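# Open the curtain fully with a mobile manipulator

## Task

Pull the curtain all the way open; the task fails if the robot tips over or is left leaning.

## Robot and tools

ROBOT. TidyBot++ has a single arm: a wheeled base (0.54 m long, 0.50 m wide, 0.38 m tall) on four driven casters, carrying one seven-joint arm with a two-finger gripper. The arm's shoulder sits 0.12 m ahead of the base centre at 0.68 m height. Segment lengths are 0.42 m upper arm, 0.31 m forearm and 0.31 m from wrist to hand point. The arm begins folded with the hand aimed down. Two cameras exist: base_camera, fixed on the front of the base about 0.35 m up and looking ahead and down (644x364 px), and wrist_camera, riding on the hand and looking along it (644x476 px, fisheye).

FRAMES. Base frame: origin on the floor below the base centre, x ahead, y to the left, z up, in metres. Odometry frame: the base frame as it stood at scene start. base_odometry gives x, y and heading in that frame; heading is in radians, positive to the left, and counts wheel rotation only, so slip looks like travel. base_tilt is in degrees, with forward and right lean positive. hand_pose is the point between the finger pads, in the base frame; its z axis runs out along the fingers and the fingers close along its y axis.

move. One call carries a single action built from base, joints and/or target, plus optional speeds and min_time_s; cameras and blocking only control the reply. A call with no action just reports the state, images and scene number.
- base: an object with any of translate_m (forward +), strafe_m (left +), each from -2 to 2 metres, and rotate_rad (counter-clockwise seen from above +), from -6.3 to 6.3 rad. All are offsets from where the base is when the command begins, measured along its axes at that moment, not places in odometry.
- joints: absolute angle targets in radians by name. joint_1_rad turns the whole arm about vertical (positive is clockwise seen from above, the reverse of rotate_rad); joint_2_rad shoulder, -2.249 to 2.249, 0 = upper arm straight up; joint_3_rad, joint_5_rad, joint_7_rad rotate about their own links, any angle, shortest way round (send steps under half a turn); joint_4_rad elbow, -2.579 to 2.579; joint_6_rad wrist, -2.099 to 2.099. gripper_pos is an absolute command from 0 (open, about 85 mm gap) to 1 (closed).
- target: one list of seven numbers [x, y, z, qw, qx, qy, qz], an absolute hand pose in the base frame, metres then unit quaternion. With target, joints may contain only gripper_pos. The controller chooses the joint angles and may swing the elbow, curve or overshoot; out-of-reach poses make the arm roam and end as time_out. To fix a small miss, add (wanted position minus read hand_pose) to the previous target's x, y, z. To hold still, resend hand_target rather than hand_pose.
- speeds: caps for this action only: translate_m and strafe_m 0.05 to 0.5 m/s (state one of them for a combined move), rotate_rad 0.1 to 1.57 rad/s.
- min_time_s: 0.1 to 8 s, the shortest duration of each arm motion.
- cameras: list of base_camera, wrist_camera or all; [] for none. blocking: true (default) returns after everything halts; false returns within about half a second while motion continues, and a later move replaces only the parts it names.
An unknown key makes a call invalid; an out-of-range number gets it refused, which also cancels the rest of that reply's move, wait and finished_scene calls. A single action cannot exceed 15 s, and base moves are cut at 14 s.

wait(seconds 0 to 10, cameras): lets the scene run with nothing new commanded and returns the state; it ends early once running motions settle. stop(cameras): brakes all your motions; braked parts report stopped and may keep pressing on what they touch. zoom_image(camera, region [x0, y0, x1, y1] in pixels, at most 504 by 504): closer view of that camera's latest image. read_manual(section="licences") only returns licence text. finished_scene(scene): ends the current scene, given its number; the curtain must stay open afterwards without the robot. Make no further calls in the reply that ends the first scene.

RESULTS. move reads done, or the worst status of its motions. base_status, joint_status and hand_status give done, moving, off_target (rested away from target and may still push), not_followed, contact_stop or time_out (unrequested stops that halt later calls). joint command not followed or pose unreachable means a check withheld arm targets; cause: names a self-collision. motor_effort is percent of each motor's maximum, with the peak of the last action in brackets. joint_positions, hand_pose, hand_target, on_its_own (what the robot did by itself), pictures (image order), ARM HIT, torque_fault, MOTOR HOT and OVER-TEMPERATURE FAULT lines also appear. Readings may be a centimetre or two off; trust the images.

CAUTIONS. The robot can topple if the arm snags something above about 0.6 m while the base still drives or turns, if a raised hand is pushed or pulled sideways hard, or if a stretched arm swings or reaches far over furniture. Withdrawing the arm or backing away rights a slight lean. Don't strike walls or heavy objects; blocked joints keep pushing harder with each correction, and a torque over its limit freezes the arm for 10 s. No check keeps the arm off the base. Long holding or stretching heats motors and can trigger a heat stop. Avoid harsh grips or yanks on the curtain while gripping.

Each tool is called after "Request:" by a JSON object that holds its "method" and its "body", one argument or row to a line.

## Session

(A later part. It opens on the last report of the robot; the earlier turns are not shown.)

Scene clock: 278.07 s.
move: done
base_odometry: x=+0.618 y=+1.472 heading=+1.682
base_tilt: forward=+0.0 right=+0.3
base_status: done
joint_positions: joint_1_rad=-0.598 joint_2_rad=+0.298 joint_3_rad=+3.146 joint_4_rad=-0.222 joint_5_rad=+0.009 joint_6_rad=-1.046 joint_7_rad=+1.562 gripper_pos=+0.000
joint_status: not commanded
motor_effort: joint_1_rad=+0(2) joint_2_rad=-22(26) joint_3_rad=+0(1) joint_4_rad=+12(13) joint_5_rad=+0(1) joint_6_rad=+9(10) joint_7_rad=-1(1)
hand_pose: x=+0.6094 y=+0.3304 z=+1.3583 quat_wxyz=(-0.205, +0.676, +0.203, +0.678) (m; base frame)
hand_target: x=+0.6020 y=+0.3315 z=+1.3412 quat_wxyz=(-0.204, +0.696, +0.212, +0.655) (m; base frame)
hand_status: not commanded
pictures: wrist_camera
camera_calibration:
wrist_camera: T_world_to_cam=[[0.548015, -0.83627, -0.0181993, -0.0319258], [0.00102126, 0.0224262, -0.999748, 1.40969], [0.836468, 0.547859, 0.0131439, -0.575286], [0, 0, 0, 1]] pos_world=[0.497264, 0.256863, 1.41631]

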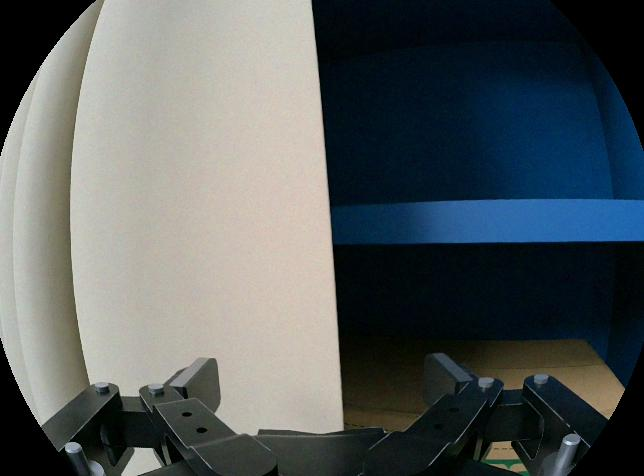

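Request:
{"method": "move", "body": {
  "base": {"translate_m": 0.068, "strafe_m": 0.036},
  "speeds": {"translate_m": 0.15},
  "cameras": ["wrist_camera"]
}}

Request:
{"method": "move", "body": {
  "joints": {"gripper_pos": 1},
  "cameras": ["wrist_camera"]
}}

Scene clock: 289.43 s.
move: done
base_odometry: x=+0.575 y=+1.535 heading=+1.682
base_tilt: forward=+0.0 right=+0.3
base_status: done
joint_positions: joint_1_rad=-0.598 joint_2_rad=+0.299 joint_3_rad=+3.146 joint_4_rad=-0.218 joint_5_rad=+0.009 joint_6_rad=-1.047 joint_7_rad=+1.562 gripper_pos=+0.000
joint_status: not commanded
motor_effort: joint_1_rad=+0(2) joint_2_rad=-23(28) joint_3_rad=+0(1) joint_4_rad=+12(14) joint_5_rad=+0(1) joint_6_rad=+9(10) joint_7_rad=-1(1)
hand_pose: x=+0.6089 y=+0.3301 z=+1.3592 quat_wxyz=(-0.206, +0.675, +0.202, +0.679) (m; base frame)
hand_target: x=+0.6020 y=+0.3315 z=+1.3412 quat_wxyz=(-0.204, +0.696, +0.212, +0.655) (m; base frame)
hand_status: not commanded
pictures: wrist_camera
camera_calibration:
wrist_camera: T_world_to_cam=[[0.548044, -0.836251, -0.0182424, -0.0318481], [0.00258643, 0.0235034, -0.99972, 1.4093], [0.836446, 0.547843, 0.0150438, -0.577384], [0, 0, 0, 1]] pos_world=[0.49676, 0.25656, 1.41701]

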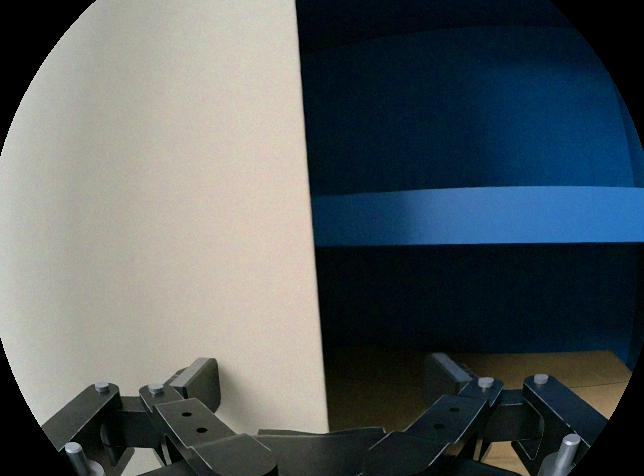

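Scene clock: 290.53 s.
move: done
base_odometry: x=+0.575 y=+1.535 heading=+1.682
base_tilt: forward=+0.0 right=+0.3
base_status: not commanded
joint_positions: joint_1_rad=-0.598 joint_2_rad=+0.299 joint_3_rad=+3.146 joint_4_rad=-0.218 joint_5_rad=+0.009 joint_6_rad=-1.047 joint_7_rad=+1.562 gripper_pos=+0.999
joint_status: all done
motor_effort: joint_1_rad=+0(1) joint_2_rad=-22(23) joint_3_rad=+0(1) joint_4_rad=+12(13) joint_5_rad=+0(1) joint_6_rad=+10(10) joint_7_rad=-1(1)
hand_pose: x=+0.6089 y=+0.3301 z=+1.3592 quat_wxyz=(-0.206, +0.675, +0.202, +0.679) (m; base frame)
hand_target: x=+0.6020 y=+0.3315 z=+1.3412 quat_wxyz=(-0.204, +0.696, +0.212, +0.655) (m; base frame)
hand_status: not commanded
pictures: wrist_camera
camera_calibration:
wrist_camera: T_world_to_cam=[[0.548044, -0.836251, -0.0182424, -0.0318481], [0.00258643, 0.0235034, -0.99972, 1.4093], [0.836446, 0.547843, 0.0150438, -0.577384], [0, 0, 0, 1]] pos_world=[0.49676, 0.25656, 1.41701]

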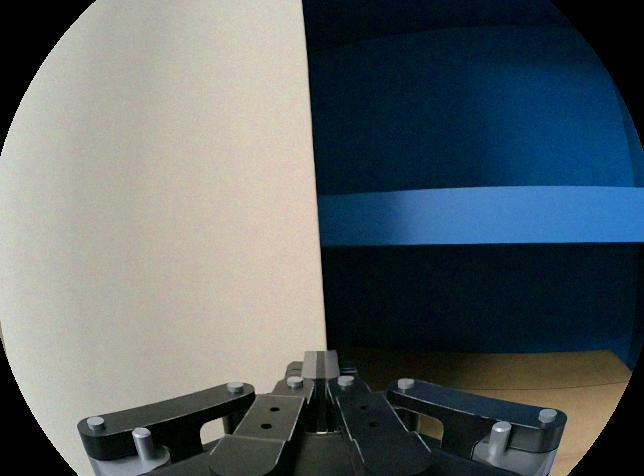

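Request:
{"method": "move", "body": {
  "joints": {"gripper_pos": 0}
}}

Request:
{"method": "move", "body": {
  "base": {"translate_m": 0.036, "strafe_m": 0.018},
  "speeds": {"translate_m": 0.15}
}}

Request:
{"method": "move", "body": {
  "joints": {"gripper_pos": 1},
  "cameras": ["wrist_camera"]
}}

Scene clock: 301.57 s.
move: done
base_odometry: x=+0.575 y=+1.535 heading=+1.682
base_tilt: forward=+0.1 right=+0.3
base_status: not commanded
joint_positions: joint_1_rad=-0.598 joint_2_rad=+0.299 joint_3_rad=+3.146 joint_4_rad=-0.218 joint_5_rad=+0.009 joint_6_rad=-1.047 joint_7_rad=+1.562 gripper_pos=+0.000
joint_status: all done
motor_effort: joint_1_rad=+1(1) joint_2_rad=-22(23) joint_3_rad=+0(1) joint_4_rad=+12(13) joint_5_rad=+0(1) joint_6_rad=+9(10) joint_7_rad=-1(1)
hand_pose: x=+0.6089 y=+0.3301 z=+1.3592 quat_wxyz=(-0.206, +0.675, +0.202, +0.679) (m; base frame)
hand_target: x=+0.6020 y=+0.3315 z=+1.3412 quat_wxyz=(-0.204, +0.696, +0.212, +0.655) (m; base frame)
hand_status: not commanded
pictures: none

Scene clock: 302.47 s.
move: done
base_odometry: x=+0.552 y=+1.569 heading=+1.683
base_tilt: forward=+0.1 right=+0.3
base_status: done
joint_positions: joint_1_rad=-0.598 joint_2_rad=+0.306 joint_3_rad=+3.146 joint_4_rad=-0.216 joint_5_rad=+0.009 joint_6_rad=-1.048 joint_7_rad=+1.562 gripper_pos=+0.000
joint_status: not commanded
motor_effort: joint_1_rad=+0(1) joint_2_rad=-21(28) joint_3_rad=+0(1) joint_4_rad=+12(14) joint_5_rad=+0(1) joint_6_rad=+9(11) joint_7_rad=-1(1)
hand_pose: x=+0.6125 y=+0.3325 z=+1.3555 quat_wxyz=(-0.205, +0.677, +0.203, +0.677) (m; base frame)
hand_target: x=+0.6020 y=+0.3315 z=+1.3412 quat_wxyz=(-0.204, +0.696, +0.212, +0.655) (m; base frame)
hand_status: not commanded
pictures: none

Scene clock: 303.57 s.
move: done
base_odometry: x=+0.552 y=+1.569 heading=+1.683
base_tilt: forward=+0.1 right=+0.3
base_status: not commanded
joint_positions: joint_1_rad=-0.598 joint_2_rad=+0.306 joint_3_rad=+3.146 joint_4_rad=-0.216 joint_5_rad=+0.009 joint_6_rad=-1.048 joint_7_rad=+1.562 gripper_pos=+0.999
joint_status: all done
motor_effort: joint_1_rad=+0(1) joint_2_rad=-22(23) joint_3_rad=-1(1) joint_4_rad=+13(13) joint_5_rad=-1(1) joint_6_rad=+9(10) joint_7_rad=-1(1)
hand_pose: x=+0.6125 y=+0.3325 z=+1.3555 quat_wxyz=(-0.205, +0.677, +0.203, +0.677) (m; base frame)
hand_target: x=+0.6020 y=+0.3315 z=+1.3412 quat_wxyz=(-0.204, +0.696, +0.212, +0.655) (m; base frame)
hand_status: not commanded
pictures: wrist_camera
camera_calibration:
wrist_camera: T_world_to_cam=[[0.547945, -0.836318, -0.0181068, -0.0319322], [-0.00285847, 0.0197734, -0.9998, 1.41023], [0.836509, 0.547888, 0.00844415, -0.572675], [0, 0, 0, 1]] pos_world=[0.500576, 0.259171, 1.41421]

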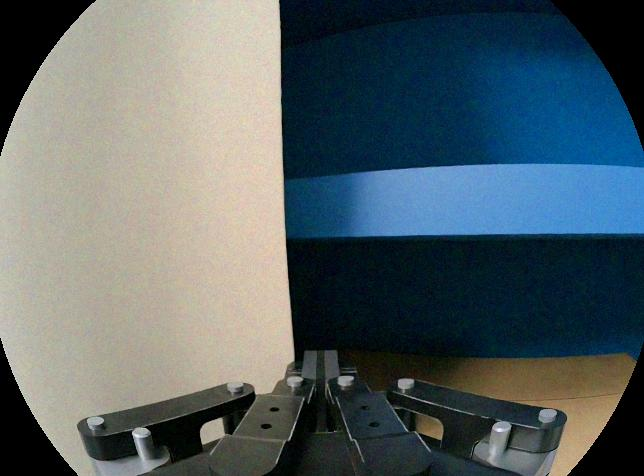

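Request:
{"method": "move", "body": {
  "base": {"translate_m": -0.064, "strafe_m": -0.018}
}}

Request:
{"method": "move", "body": {
  "joints": {"gripper_pos": 0},
  "cameras": ["wrist_camera"]
}}

Scene clock: 312.80 s.
move: done
base_odometry: x=+0.577 y=+1.507 heading=+1.683
base_tilt: forward=+0.1 right=+0.3
base_status: done
joint_positions: joint_1_rad=-0.598 joint_2_rad=+0.306 joint_3_rad=+3.146 joint_4_rad=-0.215 joint_5_rad=+0.009 joint_6_rad=-1.049 joint_7_rad=+1.562 gripper_pos=+0.999
joint_status: not commanded
motor_effort: joint_1_rad=+0(2) joint_2_rad=-23(28) joint_3_rad=+0(1) joint_4_rad=+12(14) joint_5_rad=+0(1) joint_6_rad=+10(10) joint_7_rad=-1(1)
hand_pose: x=+0.6117 y=+0.3321 z=+1.3564 quat_wxyz=(-0.205, +0.677, +0.203, +0.677) (m; base frame)
hand_target: x=+0.6020 y=+0.3315 z=+1.3412 quat_wxyz=(-0.204, +0.696, +0.212, +0.655) (m; base frame)
hand_status: not commanded
pictures: none

Scene clock: 313.90 s.
move: done
base_odometry: x=+0.577 y=+1.507 heading=+1.683
base_tilt: forward=+0.0 right=+0.3
base_status: not commanded
joint_positions: joint_1_rad=-0.598 joint_2_rad=+0.306 joint_3_rad=+3.146 joint_4_rad=-0.215 joint_5_rad=+0.009 joint_6_rad=-1.049 joint_7_rad=+1.562 gripper_pos=+0.000
joint_status: all done
motor_effort: joint_1_rad=+0(1) joint_2_rad=-22(23) joint_3_rad=+0(1) joint_4_rad=+12(13) joint_5_rad=-1(1) joint_6_rad=+9(10) joint_7_rad=-1(1)
hand_pose: x=+0.6117 y=+0.3321 z=+1.3564 quat_wxyz=(-0.205, +0.677, +0.203, +0.677) (m; base frame)
hand_target: x=+0.6020 y=+0.3315 z=+1.3412 quat_wxyz=(-0.204, +0.696, +0.212, +0.655) (m; base frame)
hand_status: not commanded
pictures: wrist_camera
camera_calibration:
wrist_camera: T_world_to_cam=[[0.548084, -0.836227, -0.0181193, -0.0319742], [-0.00161392, 0.0206055, -0.999786, 1.41009], [0.836422, 0.547996, 0.0099439, -0.573839], [0, 0, 0, 1]] pos_world=[0.499772, 0.258668, 1.41491]

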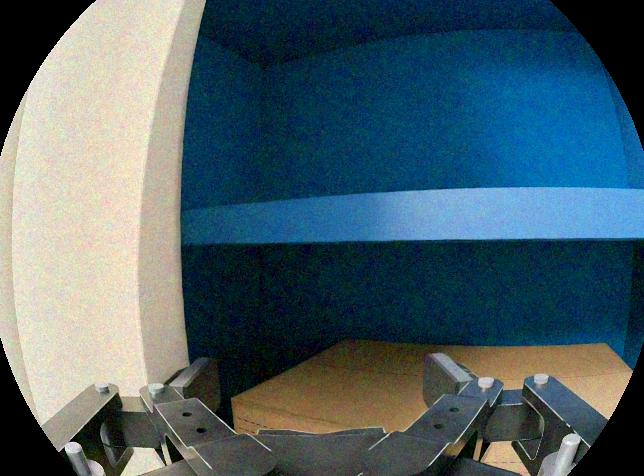

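Request:
{"method": "move", "body": {
  "base": {"translate_m": -0.084, "strafe_m": -0.055},
  "cameras": ["wrist_camera"]
}}

Scene clock: 319.70 s.
move: done
base_odometry: x=+0.642 y=+1.430 heading=+1.683
base_tilt: forward=+0.1 right=+0.3
base_status: done
joint_positions: joint_1_rad=-0.598 joint_2_rad=+0.298 joint_3_rad=+3.146 joint_4_rad=-0.212 joint_5_rad=+0.009 joint_6_rad=-1.049 joint_7_rad=+1.562 gripper_pos=+0.000
joint_status: not commanded
motor_effort: joint_1_rad=+1(1) joint_2_rad=-22(29) joint_3_rad=+0(0) joint_4_rad=+12(14) joint_5_rad=+0(1) joint_6_rad=+10(10) joint_7_rad=-1(1)
hand_pose: x=+0.6071 y=+0.3290 z=+1.3616 quat_wxyz=(-0.206, +0.674, +0.202, +0.680) (m; base frame)
hand_target: x=+0.6020 y=+0.3315 z=+1.3412 quat_wxyz=(-0.204, +0.696, +0.212, +0.655) (m; base frame)
hand_status: not commanded
pictures: wrist_camera
camera_calibration:
wrist_camera: T_world_to_cam=[[0.548218, -0.836134, -0.0183277, -0.0317996], [0.00579714, 0.0257129, -0.999653, 1.40899], [0.836315, 0.547922, 0.0189435, -0.580504], [0, 0, 0, 1]] pos_world=[0.49475, 0.255253, 1.41892]

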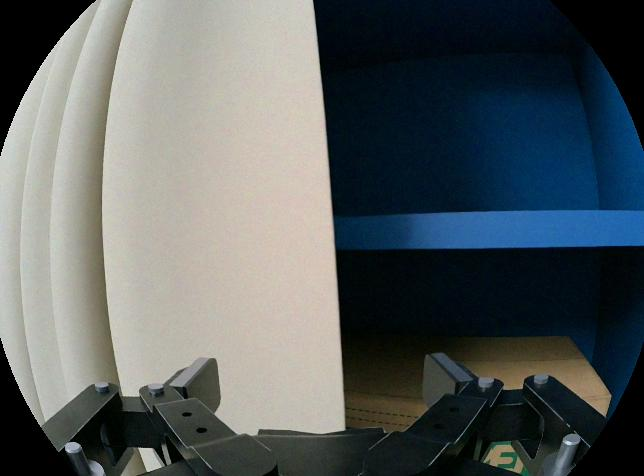

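Request:
{"method": "move", "body": {
  "base": {"strafe_m": -0.24},
  "joints": {"joint_1_rad": -1.1}
}}

Request:
{"method": "move", "body": {
  "base": {"translate_m": 0.27},
  "cameras": ["all"]
}}

Scene clock: 346.97 s.
move: done
base_odometry: x=+0.880 y=+1.456 heading=+1.682
base_tilt: forward=+0.1 right=+0.3
base_status: done
joint_positions: joint_1_rad=-1.082 joint_2_rad=+0.298 joint_3_rad=+3.146 joint_4_rad=-0.212 joint_5_rad=+0.009 joint_6_rad=-1.049 joint_7_rad=+1.562 gripper_pos=+0.000
joint_status: all done
motor_effort: joint_1_rad=+0(2) joint_2_rad=-22(25) joint_3_rad=+0(1) joint_4_rad=+12(13) joint_5_rad=+0(1) joint_6_rad=+10(10) joint_7_rad=-1(1)
hand_pose: x=+0.3976 y=+0.5181 z=+1.3619 quat_wxyz=(-0.363, +0.605, +0.358, +0.611) (m; base frame)
hand_target: x=+0.3839 y=+0.5224 z=+1.3412 quat_wxyz=(-0.360, +0.622, +0.378, +0.584) (m; base frame)
hand_status: not commanded
pictures: none

Scene clock: 348.80 s.
move: done
base_odometry: x=+0.850 y=+1.725 heading=+1.682
base_tilt: forward=+0.1 right=+0.3
base_status: done
joint_positions: joint_1_rad=-1.090 joint_2_rad=+0.298 joint_3_rad=+3.146 joint_4_rad=-0.212 joint_5_rad=+0.009 joint_6_rad=-1.050 joint_7_rad=+1.562 gripper_pos=+0.000
joint_status: not commanded
motor_effort: joint_1_rad=+0(2) joint_2_rad=-21(25) joint_3_rad=+0(1) joint_4_rad=+12(13) joint_5_rad=-1(2) joint_6_rad=+10(10) joint_7_rad=-1(1)
hand_pose: x=+0.3933 y=+0.5204 z=+1.3619 quat_wxyz=(-0.366, +0.604, +0.360, +0.610) (m; base frame)
hand_target: x=+0.3839 y=+0.5224 z=+1.3412 quat_wxyz=(-0.360, +0.622, +0.378, +0.584) (m; base frame)
hand_status: not commanded
pictures: base_camera, wrist_camera
camera_calibration:
wrist_camera: T_world_to_cam=[[0.878532, -0.477332, -0.0183002, -0.0711889], [-0.00679291, 0.0258224, -0.999643, 1.41046], [0.477634, 0.878344, 0.0194434, -0.538149], [0, 0, 0, 1]] pos_world=[0.329161, 0.402277, 1.41912]

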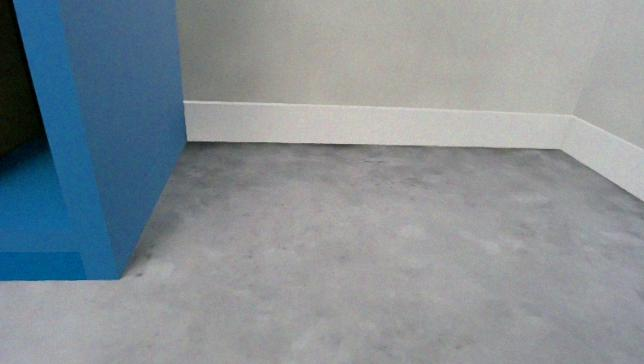

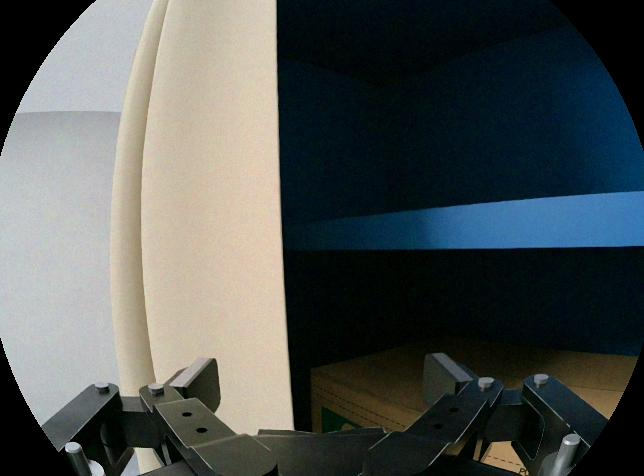

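Request:
{"method": "move", "body": {
  "base": {"translate_m": 0.045, "strafe_m": 0.13},
  "speeds": {"strafe_m": 0.15},
  "cameras": ["wrist_camera"]
}}

Request:
{"method": "move", "body": {
  "joints": {"gripper_pos": 1},
  "cameras": ["wrist_camera"]
}}

Scene clock: 377.17 s.
move: done
base_odometry: x=+0.716 y=+1.755 heading=+1.682
base_tilt: forward=+0.1 right=+0.3
base_status: done
joint_positions: joint_1_rad=-1.090 joint_2_rad=+0.298 joint_3_rad=+3.146 joint_4_rad=-0.212 joint_5_rad=+0.009 joint_6_rad=-1.050 joint_7_rad=+1.562 gripper_pos=+0.000
joint_status: not commanded
motor_effort: joint_1_rad=+0(1) joint_2_rad=-23(27) joint_3_rad=+0(1) joint_4_rad=+12(14) joint_5_rad=-1(1) joint_6_rad=+9(10) joint_7_rad=-1(1)
hand_pose: x=+0.3933 y=+0.5206 z=+1.3618 quat_wxyz=(-0.366, +0.604, +0.360, +0.610) (m; base frame)
hand_target: x=+0.3839 y=+0.5224 z=+1.3412 quat_wxyz=(-0.360, +0.622, +0.378, +0.584) (m; base frame)
hand_status: not commanded
pictures: wrist_camera
camera_calibration:
wrist_camera: T_world_to_cam=[[0.87853, -0.477335, -0.0183404, -0.0711244], [-0.00692364, 0.025666, -0.999647, 1.41047], [0.477637, 0.878347, 0.0192434, -0.538089], [0, 0, 0, 1]] pos_world=[0.329262, 0.402478, 1.41902]

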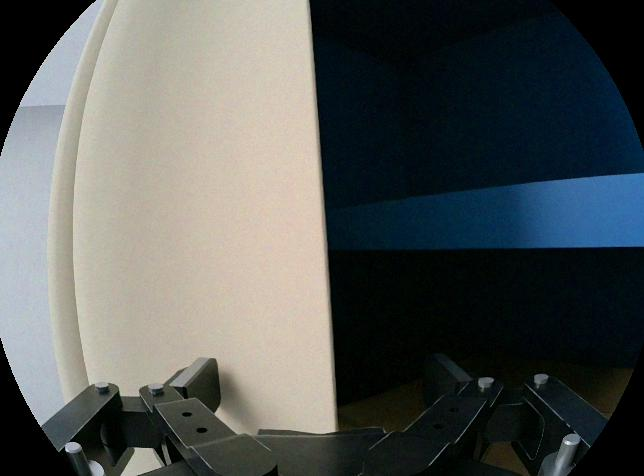

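Scene clock: 378.27 s.
move: done
base_odometry: x=+0.716 y=+1.755 heading=+1.682
base_tilt: forward=+0.1 right=+0.3
base_status: not commanded
joint_positions: joint_1_rad=-1.090 joint_2_rad=+0.298 joint_3_rad=+3.146 joint_4_rad=-0.212 joint_5_rad=+0.009 joint_6_rad=-1.050 joint_7_rad=+1.562 gripper_pos=+0.992
joint_status: all done
motor_effort: joint_1_rad=+0(1) joint_2_rad=-22(23) joint_3_rad=+1(1) joint_4_rad=+13(13) joint_5_rad=+0(1) joint_6_rad=+9(10) joint_7_rad=-1(1)
hand_pose: x=+0.3933 y=+0.5206 z=+1.3618 quat_wxyz=(-0.366, +0.604, +0.360, +0.610) (m; base frame)
hand_target: x=+0.3839 y=+0.5224 z=+1.3412 quat_wxyz=(-0.360, +0.622, +0.378, +0.584) (m; base frame)
hand_status: not commanded
pictures: wrist_camera
camera_calibration:
wrist_camera: T_world_to_cam=[[0.87853, -0.477335, -0.0183404, -0.0711244], [-0.00692364, 0.025666, -0.999647, 1.41047], [0.477637, 0.878347, 0.0192434, -0.538089], [0, 0, 0, 1]] pos_world=[0.329262, 0.402478, 1.41902]

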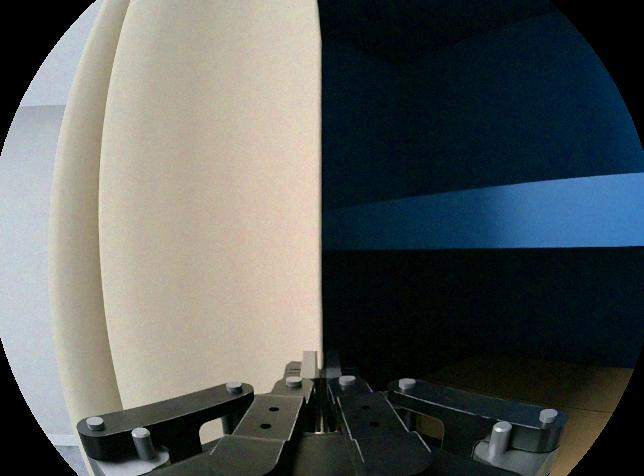

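Request:
{"method": "move", "body": {
  "base": {"strafe_m": 0.6, "translate_m": -0.03},
  "speeds": {"strafe_m": 0.25},
  "cameras": ["wrist_camera"]
}}

Request:
{"method": "move", "body": {
  "base": {"strafe_m": 0.3},
  "speeds": {"strafe_m": 0.2},
  "cameras": ["wrist_camera"]
}}

Scene clock: 391.53 s.
move: done
base_odometry: x=+0.123 y=+1.659 heading=+1.681
base_tilt: forward=+0.0 right=+0.3
base_status: done
joint_positions: joint_1_rad=-1.091 joint_2_rad=+0.286 joint_3_rad=+3.146 joint_4_rad=-0.191 joint_5_rad=+0.009 joint_6_rad=-1.051 joint_7_rad=+1.562 gripper_pos=+0.992
joint_status: not commanded
motor_effort: joint_1_rad=+0(2) joint_2_rad=-13(25) joint_3_rad=+0(1) joint_4_rad=+7(13) joint_5_rad=-1(2) joint_6_rad=+5(10) joint_7_rad=-1(1)
hand_pose: x=+0.3867 y=+0.5079 z=+1.3780 quat_wxyz=(-0.372, +0.594, +0.354, +0.619) (m; base frame)
hand_target: x=+0.3839 y=+0.5224 z=+1.3412 quat_wxyz=(-0.360, +0.622, +0.378, +0.584) (m; base frame)
hand_status: not commanded
pictures: wrist_camera
camera_calibration:
wrist_camera: T_world_to_cam=[[0.878821, -0.476781, -0.0188282, -0.0706574], [0.00781092, 0.0538292, -0.99852, 1.40551], [0.477088, 0.877373, 0.0510303, -0.567191], [0, 0, 0, 1]] pos_world=[0.321717, 0.388292, 1.43104]

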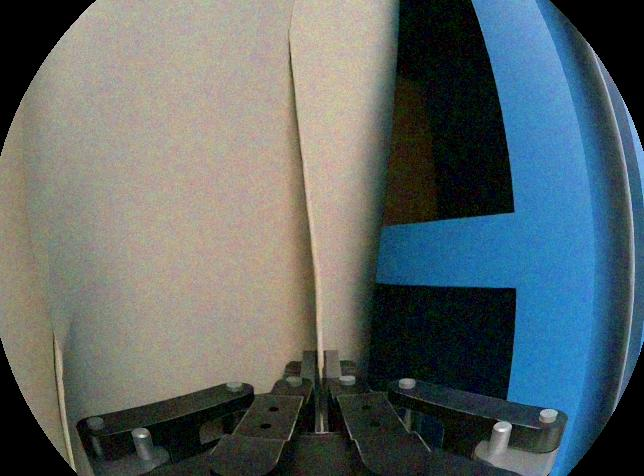

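Scene clock: 393.80 s.
move: done
base_odometry: x=-0.175 y=+1.626 heading=+1.681
base_tilt: forward=+0.1 right=+0.3
base_status: done
joint_positions: joint_1_rad=-1.091 joint_2_rad=+0.267 joint_3_rad=+3.146 joint_4_rad=-0.180 joint_5_rad=+0.009 joint_6_rad=-1.051 joint_7_rad=+1.562 gripper_pos=+0.992
joint_status: not commanded
motor_effort: joint_1_rad=-1(3) joint_2_rad=-10(15) joint_3_rad=-1(2) joint_4_rad=+5(8) joint_5_rad=-2(3) joint_6_rad=+3(6) joint_7_rad=-1(1)
hand_pose: x=+0.3789 y=+0.4930 z=+1.3939 quat_wxyz=(-0.377, +0.585, +0.349, +0.628) (m; base frame)
hand_target: x=+0.3839 y=+0.5224 z=+1.3412 quat_wxyz=(-0.360, +0.622, +0.378, +0.584) (m; base frame)
hand_status: not commanded
pictures: wrist_camera
camera_calibration:
wrist_camera: T_world_to_cam=[[0.879096, -0.476256, -0.019245, -0.0704619], [0.021821, 0.0805463, -0.996512, 1.40082], [0.476145, 0.87561, 0.0812003, -0.592044], [0, 0, 0, 1]] pos_world=[0.313274, 0.372011, 1.44265]

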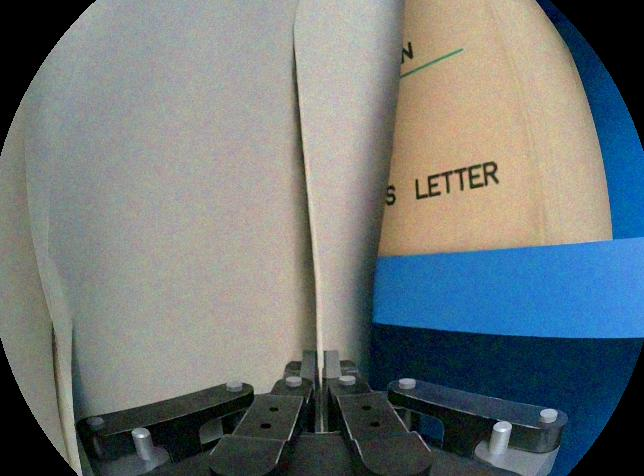

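Request:
{"method": "move", "body": {
  "base": {"strafe_m": 0.4},
  "speeds": {"strafe_m": 0.2},
  "cameras": ["wrist_camera"]
}}

Request:
{"method": "move", "body": {
  "base": {"strafe_m": 0.15},
  "speeds": {"strafe_m": 0.1},
  "cameras": ["all"]
}}

Scene clock: 412.47 s.
move: done
base_odometry: x=-0.573 y=+1.582 heading=+1.682
base_tilt: forward=+0.0 right=+0.3
base_status: done
joint_positions: joint_1_rad=-1.100 joint_2_rad=+0.234 joint_3_rad=+3.144 joint_4_rad=-0.171 joint_5_rad=+0.009 joint_6_rad=-1.051 joint_7_rad=+1.562 gripper_pos=+0.992
joint_status: not commanded
motor_effort: joint_1_rad=+3(3) joint_2_rad=-4(11) joint_3_rad=+2(2) joint_4_rad=+4(5) joint_5_rad=+2(3) joint_6_rad=+4(5) joint_7_rad=-1(1)
hand_pose: x=+0.3617 y=+0.4720 z=+1.4156 quat_wxyz=(-0.388, +0.570, +0.344, +0.638) (m; base frame)
hand_target: x=+0.3839 y=+0.5224 z=+1.3412 quat_wxyz=(-0.360, +0.622, +0.378, +0.584) (m; base frame)
hand_status: not commanded
pictures: wrist_camera
camera_calibration:
wrist_camera: T_world_to_cam=[[0.884666, -0.465781, -0.0203433, -0.0703584], [0.0391424, 0.117682, -0.99228, 1.39478], [0.464579, 0.87704, 0.122341, -0.621974], [0, 0, 0, 1]] pos_world=[0.296605, 0.348583, 1.45867]

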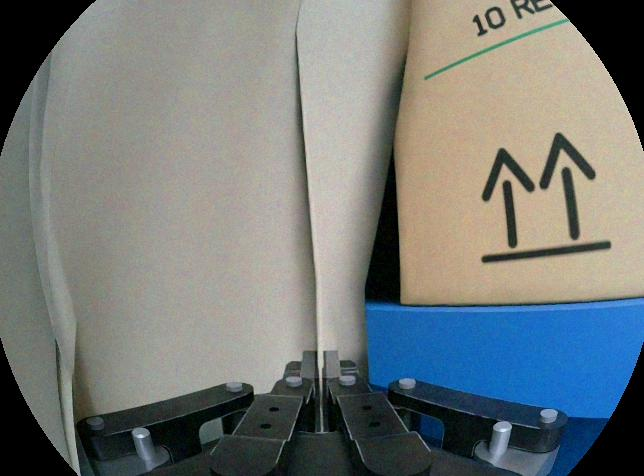

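Scene clock: 414.50 s.
move: done
base_odometry: x=-0.722 y=+1.565 heading=+1.682
base_tilt: forward=+0.1 right=+0.3
base_status: done
joint_positions: joint_1_rad=-1.103 joint_2_rad=+0.186 joint_3_rad=+3.139 joint_4_rad=-0.164 joint_5_rad=+0.009 joint_6_rad=-1.068 joint_7_rad=+1.562 gripper_pos=+0.992
joint_status: not commanded
motor_effort: joint_1_rad=+3(5) joint_2_rad=+5(7) joint_3_rad=+2(4) joint_4_rad=+1(4) joint_5_rad=+3(5) joint_6_rad=+8(11) joint_7_rad=-1(1)
hand_pose: x=+0.3414 y=+0.4403 z=+1.4380 quat_wxyz=(-0.398, +0.556, +0.338, +0.646) (m; base frame)
hand_target: x=+0.3839 y=+0.5224 z=+1.3412 quat_wxyz=(-0.360, +0.622, +0.378, +0.584) (m; base frame)
hand_status: not commanded
pictures: base_camera, wrist_camera
camera_calibration:
wrist_camera: T_world_to_cam=[[0.889192, -0.457004, -0.022019, -0.0696467], [0.0539906, 0.152595, -0.986813, 1.39322], [0.454338, 0.876277, 0.16036, -0.638374], [0, 0, 0, 1]] pos_world=[0.276745, 0.314964, 1.47569]

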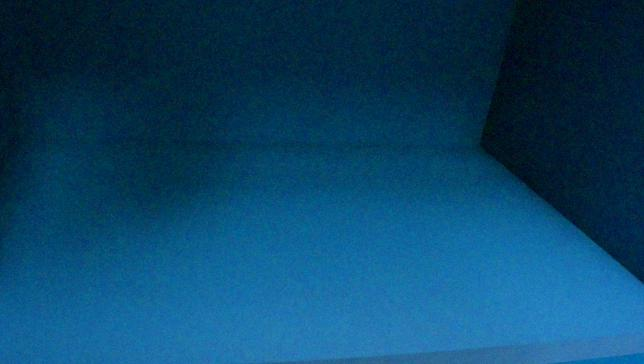

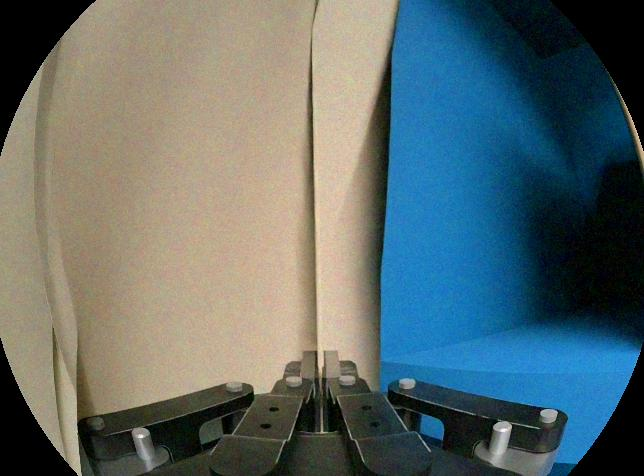

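Request:
{"method": "move", "body": {
  "base": {"strafe_m": 0.2},
  "speeds": {"strafe_m": 0.1},
  "cameras": ["wrist_camera"]
}}

Scene clock: 427.67 s.
move: done
base_odometry: x=-0.921 y=+1.543 heading=+1.682
base_tilt: forward=+0.1 right=+0.3
base_status: done
joint_positions: joint_1_rad=-1.098 joint_2_rad=+0.187 joint_3_rad=+3.137 joint_4_rad=-0.134 joint_5_rad=+0.007 joint_6_rad=-1.068 joint_7_rad=+1.562 gripper_pos=+0.992
joint_status: not commanded
motor_effort: joint_1_rad=-3(5) joint_2_rad=+6(8) joint_3_rad=-2(4) joint_4_rad=-3(5) joint_5_rad=-3(6) joint_6_rad=-4(8) joint_7_rad=-1(1)
hand_pose: x=+0.3385 y=+0.4310 z=+1.4498 quat_wxyz=(-0.403, +0.548, +0.331, +0.654) (m; base frame)
hand_target: x=+0.3839 y=+0.5224 z=+1.3412 quat_wxyz=(-0.360, +0.622, +0.378, +0.584) (m; base frame)
hand_status: not commanded
pictures: wrist_camera
camera_calibration:
wrist_camera: T_world_to_cam=[[0.888472, -0.458343, -0.023209, -0.0686146], [0.0663147, 0.17826, -0.981746, 1.38387], [0.454114, 0.870715, 0.188774, -0.669476], [0, 0, 0, 1]] pos_world=[0.27321, 0.304786, 1.4834]

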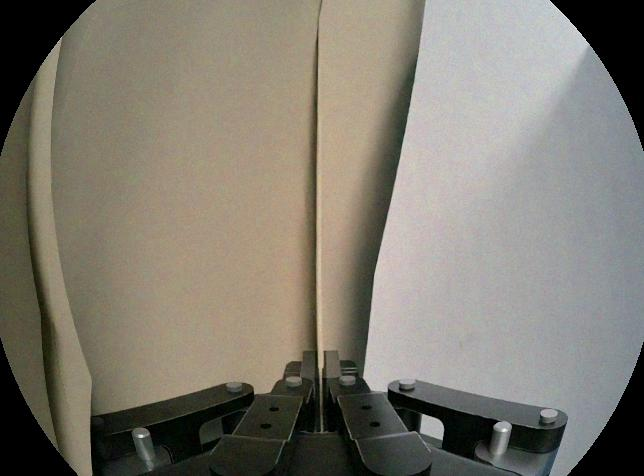

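Request:
{"method": "move", "body": {
  "base": {"strafe_m": 0.2},
  "speeds": {"strafe_m": 0.1},
  "cameras": ["wrist_camera"]
}}

Scene clock: 437.27 s.
move: done
base_odometry: x=-1.119 y=+1.521 heading=+1.681
base_tilt: forward=+0.0 right=+0.4
base_status: done
joint_positions: joint_1_rad=-1.087 joint_2_rad=+0.112 joint_3_rad=+3.145 joint_4_rad=-0.092 joint_5_rad=+0.007 joint_6_rad=-1.061 joint_7_rad=+1.562 gripper_pos=+0.992
joint_status: not commanded
motor_effort: joint_1_rad=-4(5) joint_2_rad=+23(28) joint_3_rad=-4(4) joint_4_rad=-14(16) joint_5_rad=-7(8) joint_6_rad=-13(15) joint_7_rad=+0(1)
hand_pose: x=+0.3098 y=+0.3598 z=+1.5017 quat_wxyz=(-0.416, +0.508, +0.301, +0.691) (m; base frame)
hand_target: x=+0.3839 y=+0.5224 z=+1.3412 quat_wxyz=(-0.360, +0.622, +0.378, +0.584) (m; base frame)
hand_status: not commanded
pictures: wrist_camera
camera_calibration:
wrist_camera: T_world_to_cam=[[0.88123, -0.472145, -0.0226513, -0.0680714], [0.127168, 0.28296, -0.950664, 1.34623], [0.45526, 0.834873, 0.309394, -0.772861], [0, 0, 0, 1]] pos_world=[0.240642, 0.232172, 1.51739]

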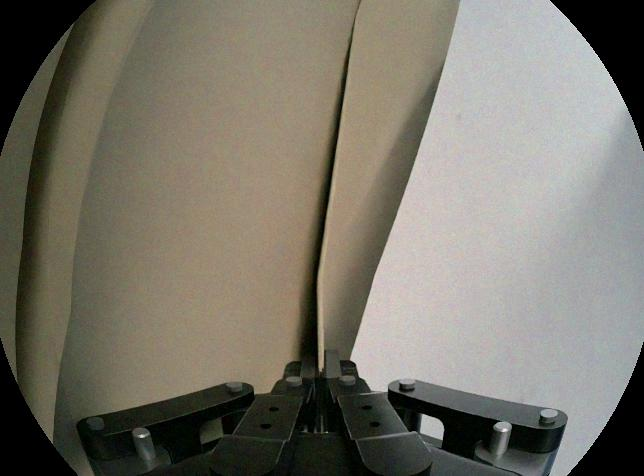

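Request:
{"method": "move", "body": {
  "base": {"strafe_m": -0.25},
  "speeds": {"strafe_m": 0.2}
}}

Request:
{"method": "move", "body": {
  "joints": {"gripper_pos": 0}
}}

Request:
{"method": "move", "body": {
  "base": {"strafe_m": -0.35, "translate_m": -0.75}
}}

Request:
{"method": "move", "body": {
  "joints": {"joint_1_rad": -0.3, "joint_6_rad": -0.5},
  "cameras": ["all"]
}}

Scene clock: 447.67 s.
move: done
base_odometry: x=-0.870 y=+1.548 heading=+1.681
base_tilt: forward=+0.0 right=+0.3
base_status: done
joint_positions: joint_1_rad=-1.087 joint_2_rad=+0.208 joint_3_rad=+3.145 joint_4_rad=-0.139 joint_5_rad=+0.007 joint_6_rad=-1.061 joint_7_rad=+1.562 gripper_pos=+0.992
joint_status: not commanded
motor_effort: joint_1_rad=-1(5) joint_2_rad=-6(25) joint_3_rad=-1(4) joint_4_rad=+3(15) joint_5_rad=-2(7) joint_6_rad=+2(13) joint_7_rad=-1(1)
hand_pose: x=+0.3533 y=+0.4426 z=+1.4399 quat_wxyz=(-0.393, +0.556, +0.331, +0.653) (m; base frame)
hand_target: x=+0.3839 y=+0.5224 z=+1.3412 quat_wxyz=(-0.360, +0.622, +0.378, +0.584) (m; base frame)
hand_status: not commanded
pictures: none

Scene clock: 448.77 s.
move: done
base_odometry: x=-0.870 y=+1.548 heading=+1.681
base_tilt: forward=+0.1 right=+0.3
base_status: not commanded
joint_positions: joint_1_rad=-1.087 joint_2_rad=+0.268 joint_3_rad=+3.145 joint_4_rad=-0.171 joint_5_rad=+0.007 joint_6_rad=-1.073 joint_7_rad=+1.562 gripper_pos=+0.000
joint_status: all done
motor_effort: joint_1_rad=-1(2) joint_2_rad=-19(20) joint_3_rad=-1(1) joint_4_rad=+11(11) joint_5_rad=-1(2) joint_6_rad=+10(10) joint_7_rad=-1(1)
hand_pose: x=+0.3791 y=+0.4915 z=+1.3902 quat_wxyz=(-0.375, +0.590, +0.351, +0.624) (m; base frame)
hand_target: x=+0.3839 y=+0.5224 z=+1.3412 quat_wxyz=(-0.360, +0.622, +0.378, +0.584) (m; base frame)
hand_status: not commanded
pictures: none

Scene clock: 451.53 s.
move: done
base_odometry: x=-0.440 y=+0.841 heading=+1.681
base_tilt: forward=+0.1 right=+0.3
base_status: done
joint_positions: joint_1_rad=-1.097 joint_2_rad=+0.287 joint_3_rad=+3.145 joint_4_rad=-0.177 joint_5_rad=+0.007 joint_6_rad=-1.073 joint_7_rad=+1.562 gripper_pos=+0.000
joint_status: not commanded
motor_effort: joint_1_rad=+1(6) joint_2_rad=-22(26) joint_3_rad=+0(4) joint_4_rad=+11(14) joint_5_rad=+0(5) joint_6_rad=+9(11) joint_7_rad=-1(1)
hand_pose: x=+0.3812 y=+0.5071 z=+1.3770 quat_wxyz=(-0.373, +0.596, +0.358, +0.615) (m; base frame)
hand_target: x=+0.3839 y=+0.5224 z=+1.3412 quat_wxyz=(-0.360, +0.622, +0.378, +0.584) (m; base frame)
hand_status: not commanded
pictures: none

Scene clock: 453.63 s.
move: done
base_odometry: x=-0.440 y=+0.841 heading=+1.681
base_tilt: forward=+0.1 right=+0.3
base_status: not commanded
joint_positions: joint_1_rad=-0.316 joint_2_rad=+0.287 joint_3_rad=+3.145 joint_4_rad=-0.177 joint_5_rad=+0.007 joint_6_rad=-0.603 joint_7_rad=+1.562 gripper_pos=+0.000
joint_status: all done
motor_effort: joint_1_rad=+0(2) joint_2_rad=-21(23) joint_3_rad=+0(1) joint_4_rad=+11(12) joint_5_rad=+0(1) joint_6_rad=+7(11) joint_7_rad=-1(1)
hand_pose: x=+0.6254 y=+0.1645 z=+1.5167 quat_wxyz=(-0.134, +0.503, +0.077, +0.850) (m; base frame)
hand_target: x=+0.6316 y=+0.1598 z=+1.5279 quat_wxyz=(-0.134, +0.474, +0.070, +0.867) (m; base frame)
hand_status: not commanded
pictures: base_camera, wrist_camera
camera_calibration:
wrist_camera: T_world_to_cam=[[0.307829, -0.951243, -0.019459, -0.00550777], [0.460731, 0.166928, -0.8717, 1.06629], [0.832447, 0.259369, 0.489653, -1.17267], [0, 0, 0, 1]] pos_world=[0.486606, 0.120921, 1.50358]

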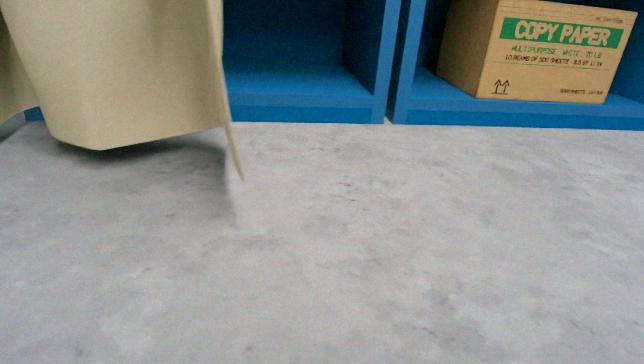

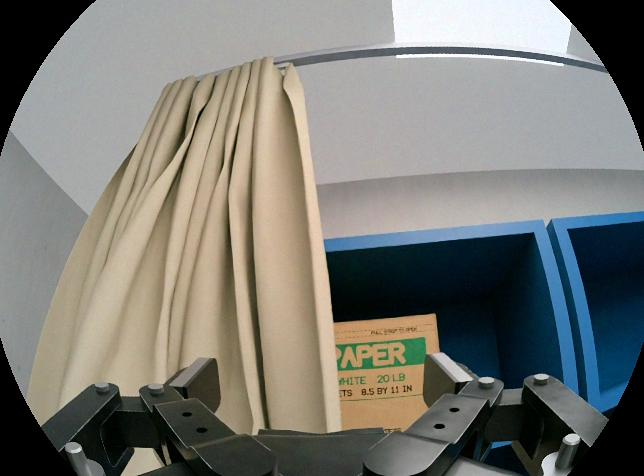

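Request:
{"method": "finished_scene", "body": {
  "scene": 2
}}

The scene is finished: the task was done.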